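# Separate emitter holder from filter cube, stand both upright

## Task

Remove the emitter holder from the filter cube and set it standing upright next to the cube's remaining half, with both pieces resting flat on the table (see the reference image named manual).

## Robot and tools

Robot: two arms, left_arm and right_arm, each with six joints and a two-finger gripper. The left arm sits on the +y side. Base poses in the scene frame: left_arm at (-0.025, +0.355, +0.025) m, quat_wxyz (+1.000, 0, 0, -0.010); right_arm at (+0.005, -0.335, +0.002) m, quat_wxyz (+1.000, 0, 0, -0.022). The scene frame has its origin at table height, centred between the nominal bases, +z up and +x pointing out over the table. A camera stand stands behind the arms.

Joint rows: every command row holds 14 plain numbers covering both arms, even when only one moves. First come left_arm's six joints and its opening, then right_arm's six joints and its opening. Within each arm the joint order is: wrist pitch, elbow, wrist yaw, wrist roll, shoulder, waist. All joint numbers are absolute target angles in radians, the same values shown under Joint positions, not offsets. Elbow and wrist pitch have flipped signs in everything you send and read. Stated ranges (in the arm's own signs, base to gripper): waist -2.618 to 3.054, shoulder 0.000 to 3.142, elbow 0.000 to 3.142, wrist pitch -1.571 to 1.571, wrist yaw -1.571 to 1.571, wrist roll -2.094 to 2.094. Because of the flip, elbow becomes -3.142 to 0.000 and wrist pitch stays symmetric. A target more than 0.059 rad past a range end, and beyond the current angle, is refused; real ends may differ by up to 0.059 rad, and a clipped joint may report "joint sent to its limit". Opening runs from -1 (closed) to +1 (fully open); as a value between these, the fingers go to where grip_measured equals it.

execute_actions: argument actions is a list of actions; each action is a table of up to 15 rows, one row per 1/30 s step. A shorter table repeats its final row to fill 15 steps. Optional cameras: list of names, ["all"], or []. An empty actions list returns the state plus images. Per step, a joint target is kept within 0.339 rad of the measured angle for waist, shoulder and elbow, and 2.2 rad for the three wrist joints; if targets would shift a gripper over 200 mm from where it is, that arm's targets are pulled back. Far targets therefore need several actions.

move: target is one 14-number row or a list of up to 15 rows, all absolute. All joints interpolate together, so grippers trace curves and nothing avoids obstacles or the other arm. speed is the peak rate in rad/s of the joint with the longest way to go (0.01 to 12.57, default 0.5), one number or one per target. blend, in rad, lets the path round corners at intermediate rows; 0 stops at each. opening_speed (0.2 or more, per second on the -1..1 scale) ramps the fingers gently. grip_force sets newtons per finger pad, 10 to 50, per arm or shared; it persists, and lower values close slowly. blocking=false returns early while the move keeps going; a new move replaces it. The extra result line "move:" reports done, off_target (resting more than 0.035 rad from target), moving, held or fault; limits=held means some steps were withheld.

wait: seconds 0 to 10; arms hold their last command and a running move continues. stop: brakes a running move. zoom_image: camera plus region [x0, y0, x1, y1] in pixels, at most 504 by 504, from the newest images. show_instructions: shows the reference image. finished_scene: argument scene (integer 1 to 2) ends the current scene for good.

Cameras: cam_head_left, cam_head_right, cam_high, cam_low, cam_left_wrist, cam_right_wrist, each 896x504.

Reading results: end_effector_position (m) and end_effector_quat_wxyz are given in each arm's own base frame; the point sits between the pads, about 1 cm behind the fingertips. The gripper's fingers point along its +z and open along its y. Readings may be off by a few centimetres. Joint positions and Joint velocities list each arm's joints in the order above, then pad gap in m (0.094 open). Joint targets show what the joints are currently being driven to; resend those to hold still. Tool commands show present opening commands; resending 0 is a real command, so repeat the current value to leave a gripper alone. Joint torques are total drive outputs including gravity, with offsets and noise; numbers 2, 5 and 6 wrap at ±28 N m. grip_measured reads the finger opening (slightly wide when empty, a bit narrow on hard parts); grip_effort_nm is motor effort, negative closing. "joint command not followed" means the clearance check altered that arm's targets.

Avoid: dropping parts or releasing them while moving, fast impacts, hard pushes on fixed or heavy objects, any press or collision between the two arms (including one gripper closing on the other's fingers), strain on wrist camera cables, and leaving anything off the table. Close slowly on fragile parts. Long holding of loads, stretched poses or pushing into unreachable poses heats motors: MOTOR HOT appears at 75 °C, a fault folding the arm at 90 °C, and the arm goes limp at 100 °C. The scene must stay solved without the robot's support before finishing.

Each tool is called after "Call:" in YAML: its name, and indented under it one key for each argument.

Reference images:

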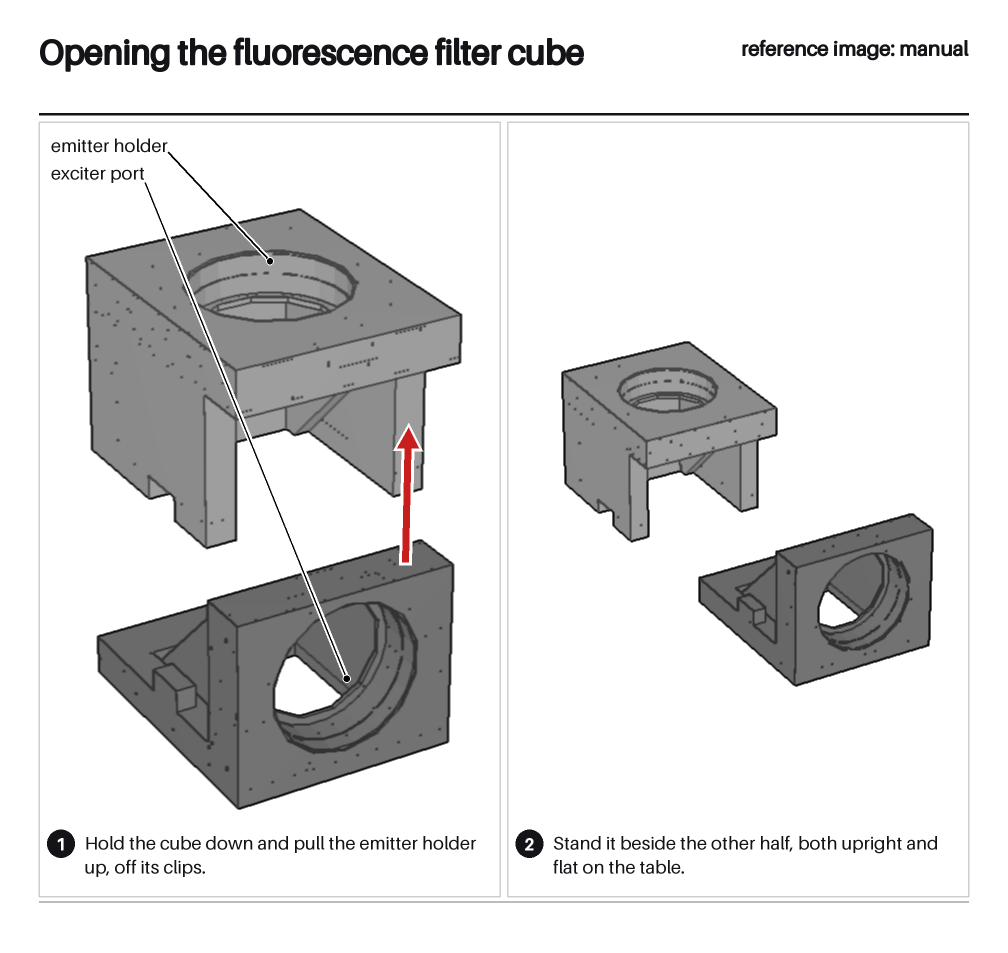

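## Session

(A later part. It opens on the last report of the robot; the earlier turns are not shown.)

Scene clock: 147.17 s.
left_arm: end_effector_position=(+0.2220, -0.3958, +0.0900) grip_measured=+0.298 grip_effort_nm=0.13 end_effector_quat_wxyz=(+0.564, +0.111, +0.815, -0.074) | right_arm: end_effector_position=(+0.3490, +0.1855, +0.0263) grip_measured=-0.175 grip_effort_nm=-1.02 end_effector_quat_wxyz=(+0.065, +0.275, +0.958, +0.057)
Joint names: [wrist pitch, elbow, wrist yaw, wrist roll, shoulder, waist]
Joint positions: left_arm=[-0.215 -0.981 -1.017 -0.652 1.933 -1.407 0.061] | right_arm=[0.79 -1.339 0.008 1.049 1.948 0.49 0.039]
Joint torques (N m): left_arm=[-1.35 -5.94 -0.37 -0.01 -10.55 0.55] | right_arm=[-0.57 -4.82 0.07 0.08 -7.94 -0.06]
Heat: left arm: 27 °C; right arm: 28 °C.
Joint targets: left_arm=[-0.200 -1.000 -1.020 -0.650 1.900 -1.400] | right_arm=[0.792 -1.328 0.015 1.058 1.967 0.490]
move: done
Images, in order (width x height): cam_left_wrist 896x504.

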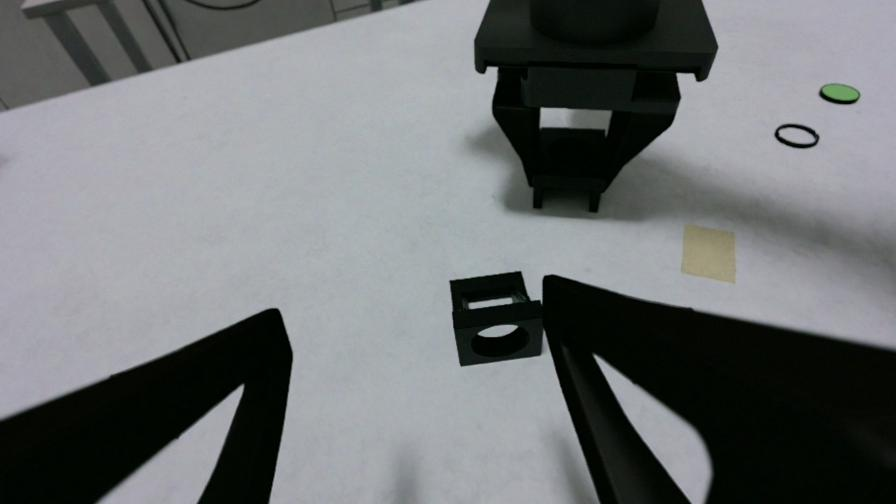

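Call:
wait:
  seconds: 0
  cameras: ["cam_low","cam_head_left","cam_head_right"]

Call:
zoom_image:
  camera: "cam_low"
  region: [410, 220, 510, 300]

Call:
zoom_image:
  camera: "cam_head_left"
  region: [420, 200, 520, 300]

Scene clock: 149.07 s.
left_arm: end_effector_position=(+0.2220, -0.3958, +0.0900) grip_measured=+0.298 grip_effort_nm=0.13 end_effector_quat_wxyz=(+0.564, +0.111, +0.815, -0.074) | right_arm: end_effector_position=(+0.3490, +0.1855, +0.0263) grip_measured=-0.175 grip_effort_nm=-1.02 end_effector_quat_wxyz=(+0.065, +0.275, +0.958, +0.057)
Joint names: [wrist pitch, elbow, wrist yaw, wrist roll, shoulder, waist]
Joint positions: left_arm=[-0.215 -0.981 -1.017 -0.652 1.933 -1.407 0.061] | right_arm=[0.79 -1.339 0.008 1.049 1.948 0.49 0.039]
Joint torques (N m): left_arm=[-1.33 -6 -0.36 0.01 -10.56 0.58] | right_arm=[-0.56 -4.83 0.08 0.07 -7.91 -0.05]
Heat: left arm: 27 °C; right arm: 28 °C.
Joint targets: left_arm=[-0.200 -1.000 -1.020 -0.650 1.900 -1.400] | right_arm=[0.792 -1.328 0.015 1.058 1.967 0.490]
Tool commands: left_gripper/opening=+0.3 right_gripper/opening=-0.3
Images, in order (width x height): cam_head_left 896x504, cam_head_right 896x504, cam_low 896x504.

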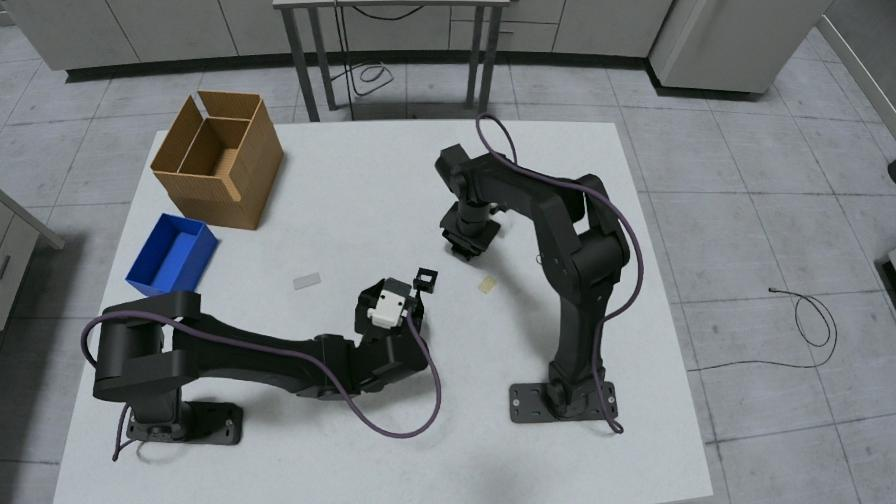

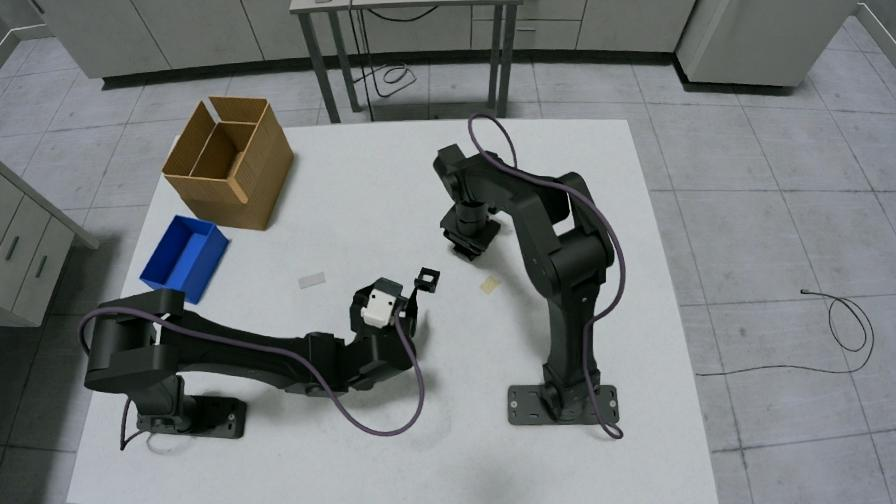

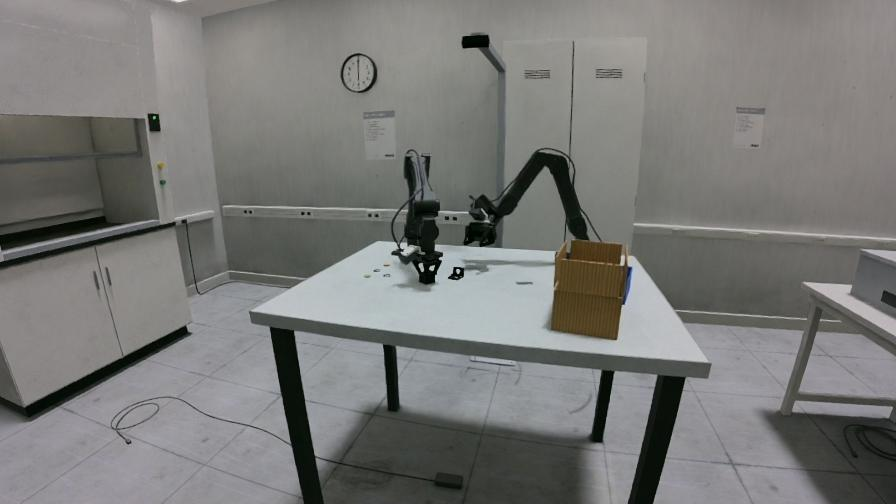

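Scaled by 5.040 from the camera's 896x504 image, which has a finer 1280x720 frame.

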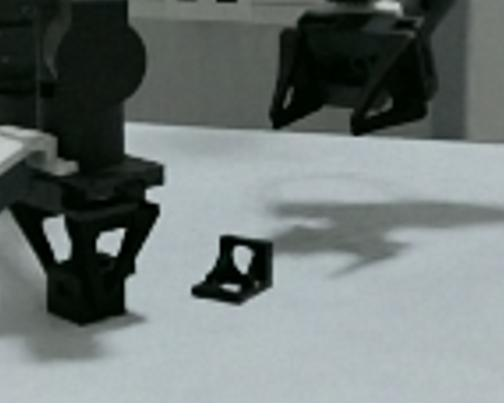

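Scaled by 5.040 from the camera's 896x504 image, which has a finer 1280x720 frame.

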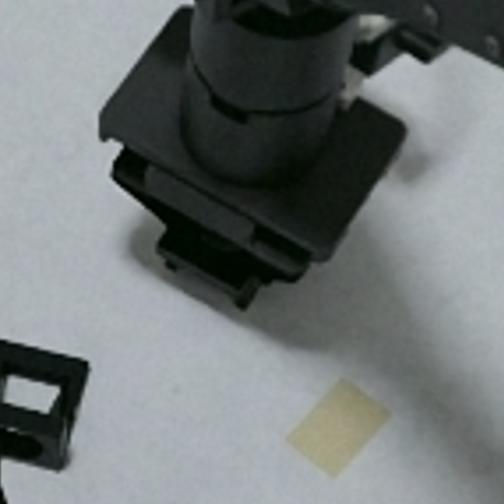

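Call:
move:
  target:
    - [-0.2,-1.0,-1.02,-0.65,1.9,-1.4,0.3,0.780,-1.328,0.015,1.058,1.979,0.49,-0.3]
  speed: 0.1
  cameras: ["cam_low","cam_left_wrist"]

Call:
zoom_image:
  camera: "cam_low"
  region: [410, 250, 470, 300]

Call:
zoom_image:
  camera: "cam_left_wrist"
  region: [500, 130, 640, 230]

Scene clock: 150.30 s.
left_arm: end_effector_position=(+0.2220, -0.3958, +0.0900) grip_measured=+0.298 grip_effort_nm=0.14 end_effector_quat_wxyz=(+0.564, +0.111, +0.815, -0.074) | right_arm: end_effector_position=(+0.3490, +0.1856, +0.0260) grip_measured=-0.175 grip_effort_nm=-1.02 end_effector_quat_wxyz=(+0.064, +0.275, +0.958, +0.057)
Joint names: [wrist pitch, elbow, wrist yaw, wrist roll, shoulder, waist]
Joint positions: left_arm=[-0.215 -0.981 -1.017 -0.652 1.933 -1.407 0.061] | right_arm=[0.789 -1.339 0.008 1.049 1.949 0.49 0.039]
Joint torques (N m): left_arm=[-1.32 -5.98 -0.37 -0.01 -10.48 0.59] | right_arm=[-0.68 -4.79 0.07 0.08 -7.02 -0.03]
Heat: left arm: 27 °C; right arm: 28 °C.
Joint targets: left_arm=[-0.200 -1.000 -1.020 -0.650 1.900 -1.400] | right_arm=[0.780 -1.328 0.015 1.058 1.979 0.490]
move: done
Images, in order (width x height): cam_low 896x504, cam_left_wrist 896x504.

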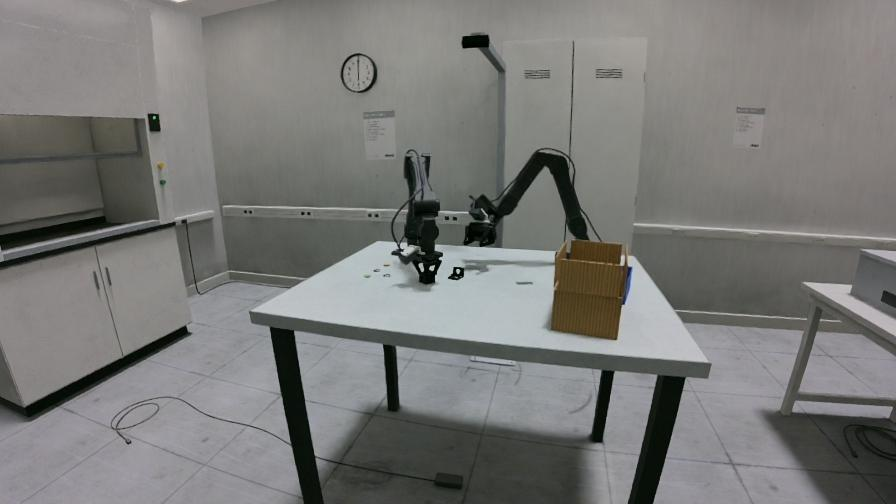

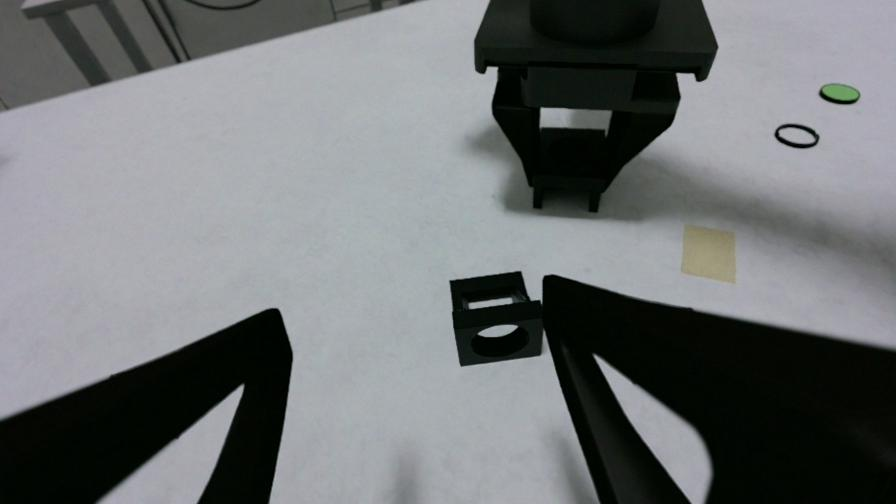

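Scaled by 8.400 from the camera's 896x504 image, which has a finer 1280x720 frame.

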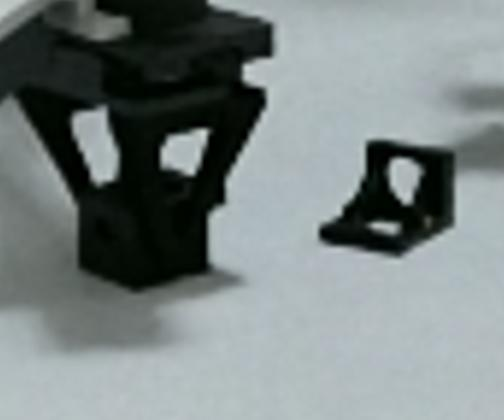

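Scaled by 3.600 from the camera's 896x504 image, which has a finer 1280x720 frame.

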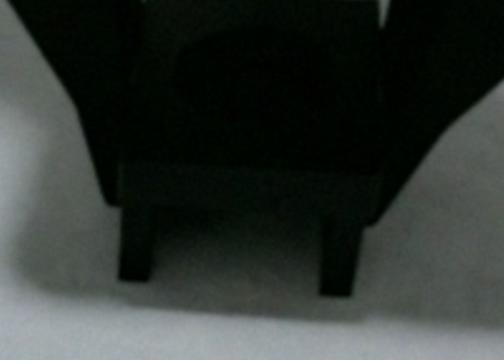

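Call:
move:
  target:
    - [-0.2,-1.0,-1.02,-0.65,1.9,-1.4,0.3,0.783,-1.328,0.015,1.058,1.972,0.49,-0.3]
    - [-0.2,-1.0,-1.02,-0.65,1.9,-1.4,0.3,0.783,-1.328,0.015,1.058,1.972,0.49,0.3]
  speed: 0.1
  opening_speed: 0.7
  cameras: ["cam_right_wrist","cam_left_wrist"]

Scene clock: 152.63 s.
left_arm: end_effector_position=(+0.2220, -0.3958, +0.0900) grip_measured=+0.298 grip_effort_nm=0.13 end_effector_quat_wxyz=(+0.564, +0.111, +0.815, -0.074) | right_arm: end_effector_position=(+0.3515, +0.1869, +0.0253) grip_measured=+0.297 grip_effort_nm=0.14 end_effector_quat_wxyz=(+0.068, +0.275, +0.957, +0.060)
Joint names: [wrist pitch, elbow, wrist yaw, wrist roll, shoulder, waist]
Joint positions: left_arm=[-0.215 -0.981 -1.017 -0.652 1.933 -1.407 0.061] | right_arm=[0.776 -1.339 0.008 1.049 1.952 0.49 0.061]
Joint torques (N m): left_arm=[-1.33 -5.94 -0.37 0 -10.54 0.58] | right_arm=[-0.54 -4.83 0.07 0.06 -7.9 -0.05]
Heat: left arm: 27 °C; right arm: 28 °C.
Joint targets: left_arm=[-0.200 -1.000 -1.020 -0.650 1.900 -1.400] | right_arm=[0.783 -1.328 0.015 1.058 1.972 0.490]
move: done
Images, in order (width x height): cam_left_wrist 896x504, cam_right_wrist 896x504.

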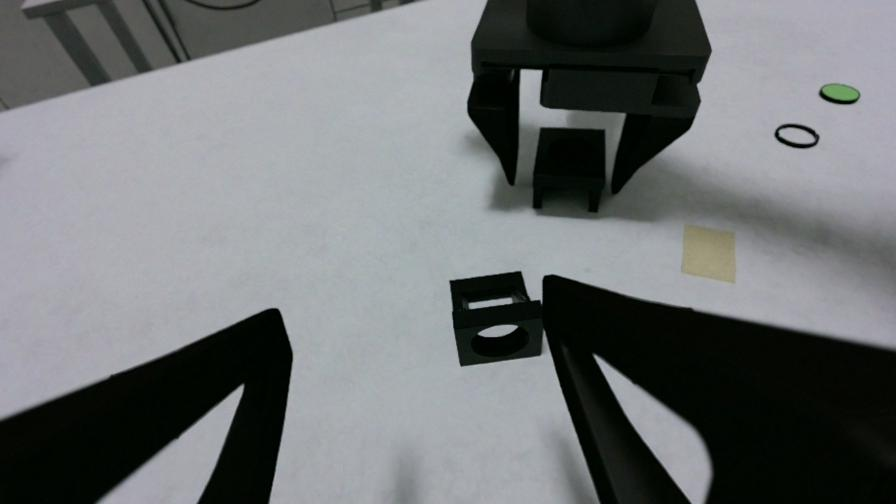

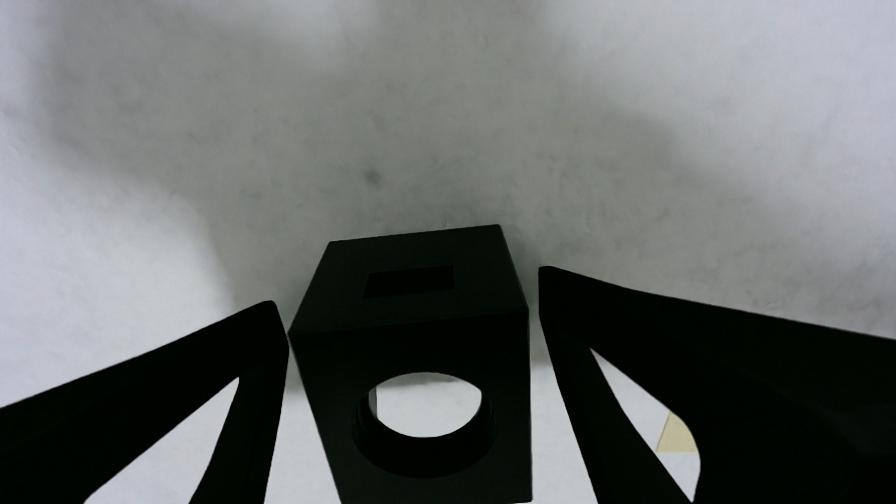

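Call:
move:
  target:
    - [-0.2,-1.0,-1.02,-0.65,1.9,-1.4,0.3,0.783,-1.328,0.015,1.058,1.968,0.49,0.6]
    - [-0.2,-1.0,-1.02,-0.65,1.9,-1.4,0.3,0.90,-1.400,0.015,1.058,1.90,0.49,0.6]
    - [-0.2,-1.0,-1.02,-0.65,1.9,-1.4,0.3,1.07,-1.54,0.015,1.058,1.840,0.49,0.6]
  speed: [0.1,0.2,0.35]
  blend: [0,0.04,0]
  opening_speed: 1.0
  cameras: ["cam_right_wrist","cam_left_wrist","cam_low"]

Call:
zoom_image:
  camera: "cam_low"
  region: [410, 250, 470, 300]

Call:
zoom_image:
  camera: "cam_left_wrist"
  region: [430, 80, 640, 380]

Scene clock: 155.70 s.
left_arm: end_effector_position=(+0.2220, -0.3958, +0.0900) grip_measured=+0.298 grip_effort_nm=0.13 end_effector_quat_wxyz=(+0.564, +0.111, +0.815, -0.074) | right_arm: end_effector_position=(+0.3476, +0.1848, +0.0962) grip_measured=+0.597 grip_effort_nm=0.14 end_effector_quat_wxyz=(+0.068, +0.275, +0.957, +0.060)
Joint names: [wrist pitch, elbow, wrist yaw, wrist roll, shoulder, waist]
Joint positions: left_arm=[-0.215 -0.981 -1.017 -0.652 1.933 -1.407 0.061] | right_arm=[1.038 -1.519 0.008 1.049 1.871 0.49 0.075]
Joint torques (N m): left_arm=[-1.35 -5.89 -0.36 -0.01 -10.63 0.61] | right_arm=[-0.34 -8.27 0.08 0.07 -11.7 -0.13]
Heat: left arm: 27 °C; right arm: 28 °C.
Joint targets: left_arm=[-0.200 -1.000 -1.020 -0.650 1.900 -1.400] | right_arm=[1.070 -1.540 0.015 1.058 1.840 0.490]
move: done
Images, in order (width x height): cam_low 896x504, cam_left_wrist 896x504, cam_right_wrist 896x504.

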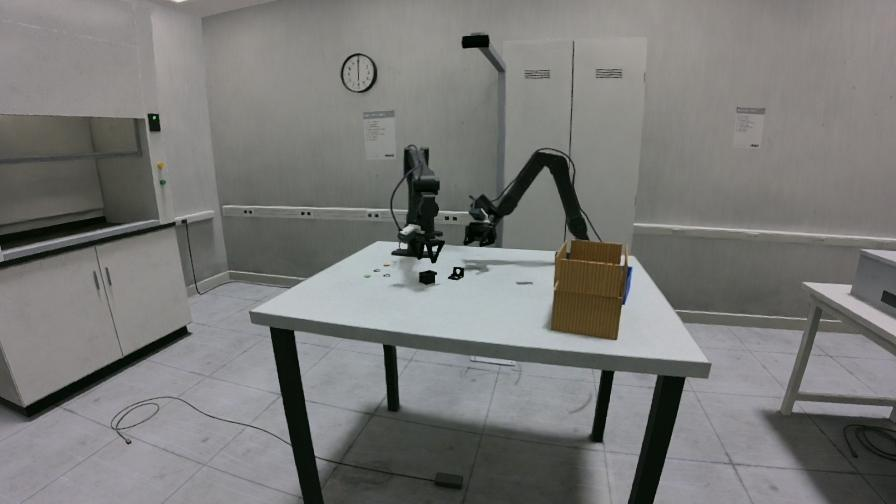

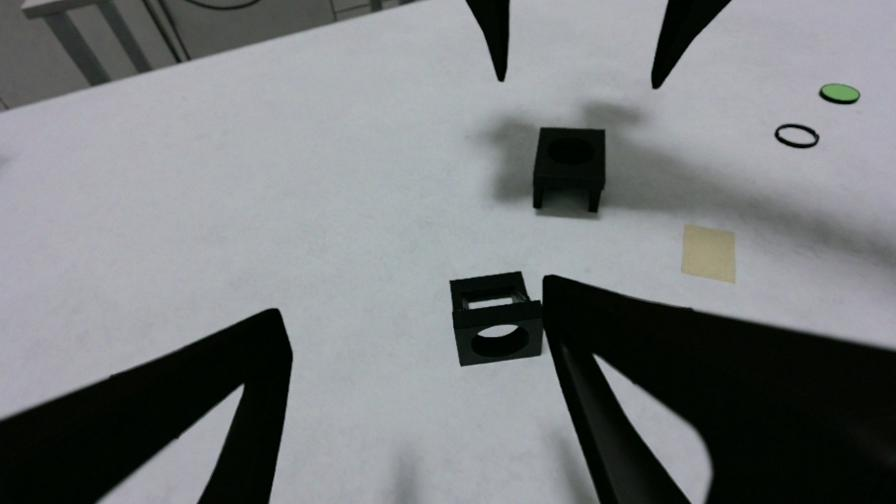

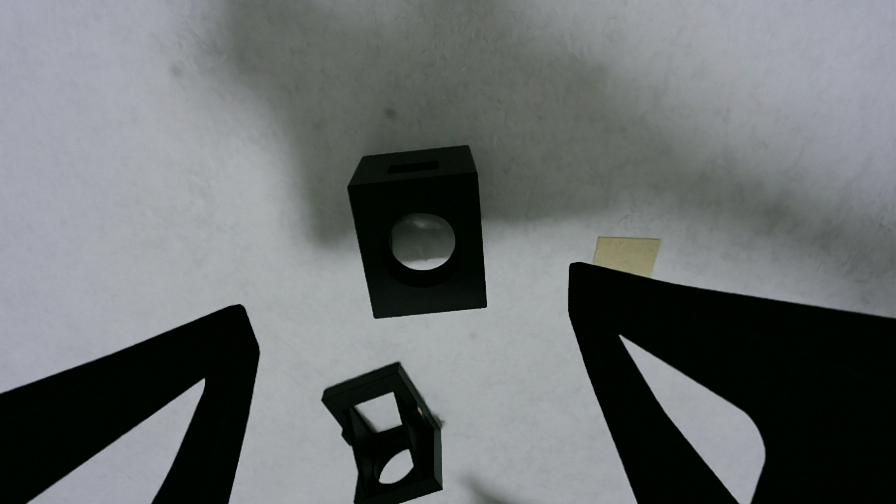

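Scaled by 8.400 from the camera's 896x504 image, which has a finer 1280x720 frame.

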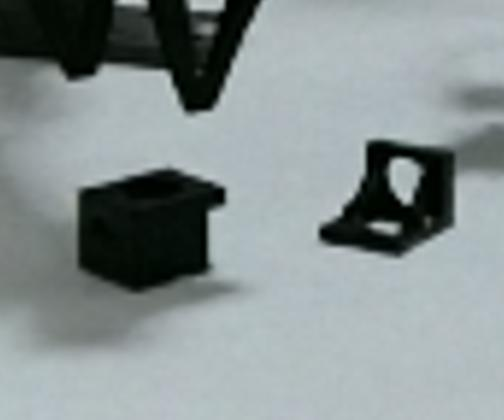

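Scaled by 1.680 from the camera's 896x504 image, which has a finer 1280x720 frame.

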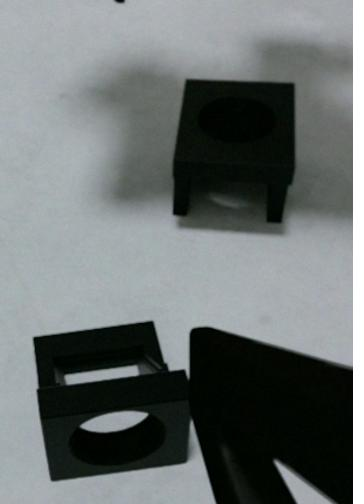

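Call:
finished_scene:
  scene: 1

The scene is finished: the task was done.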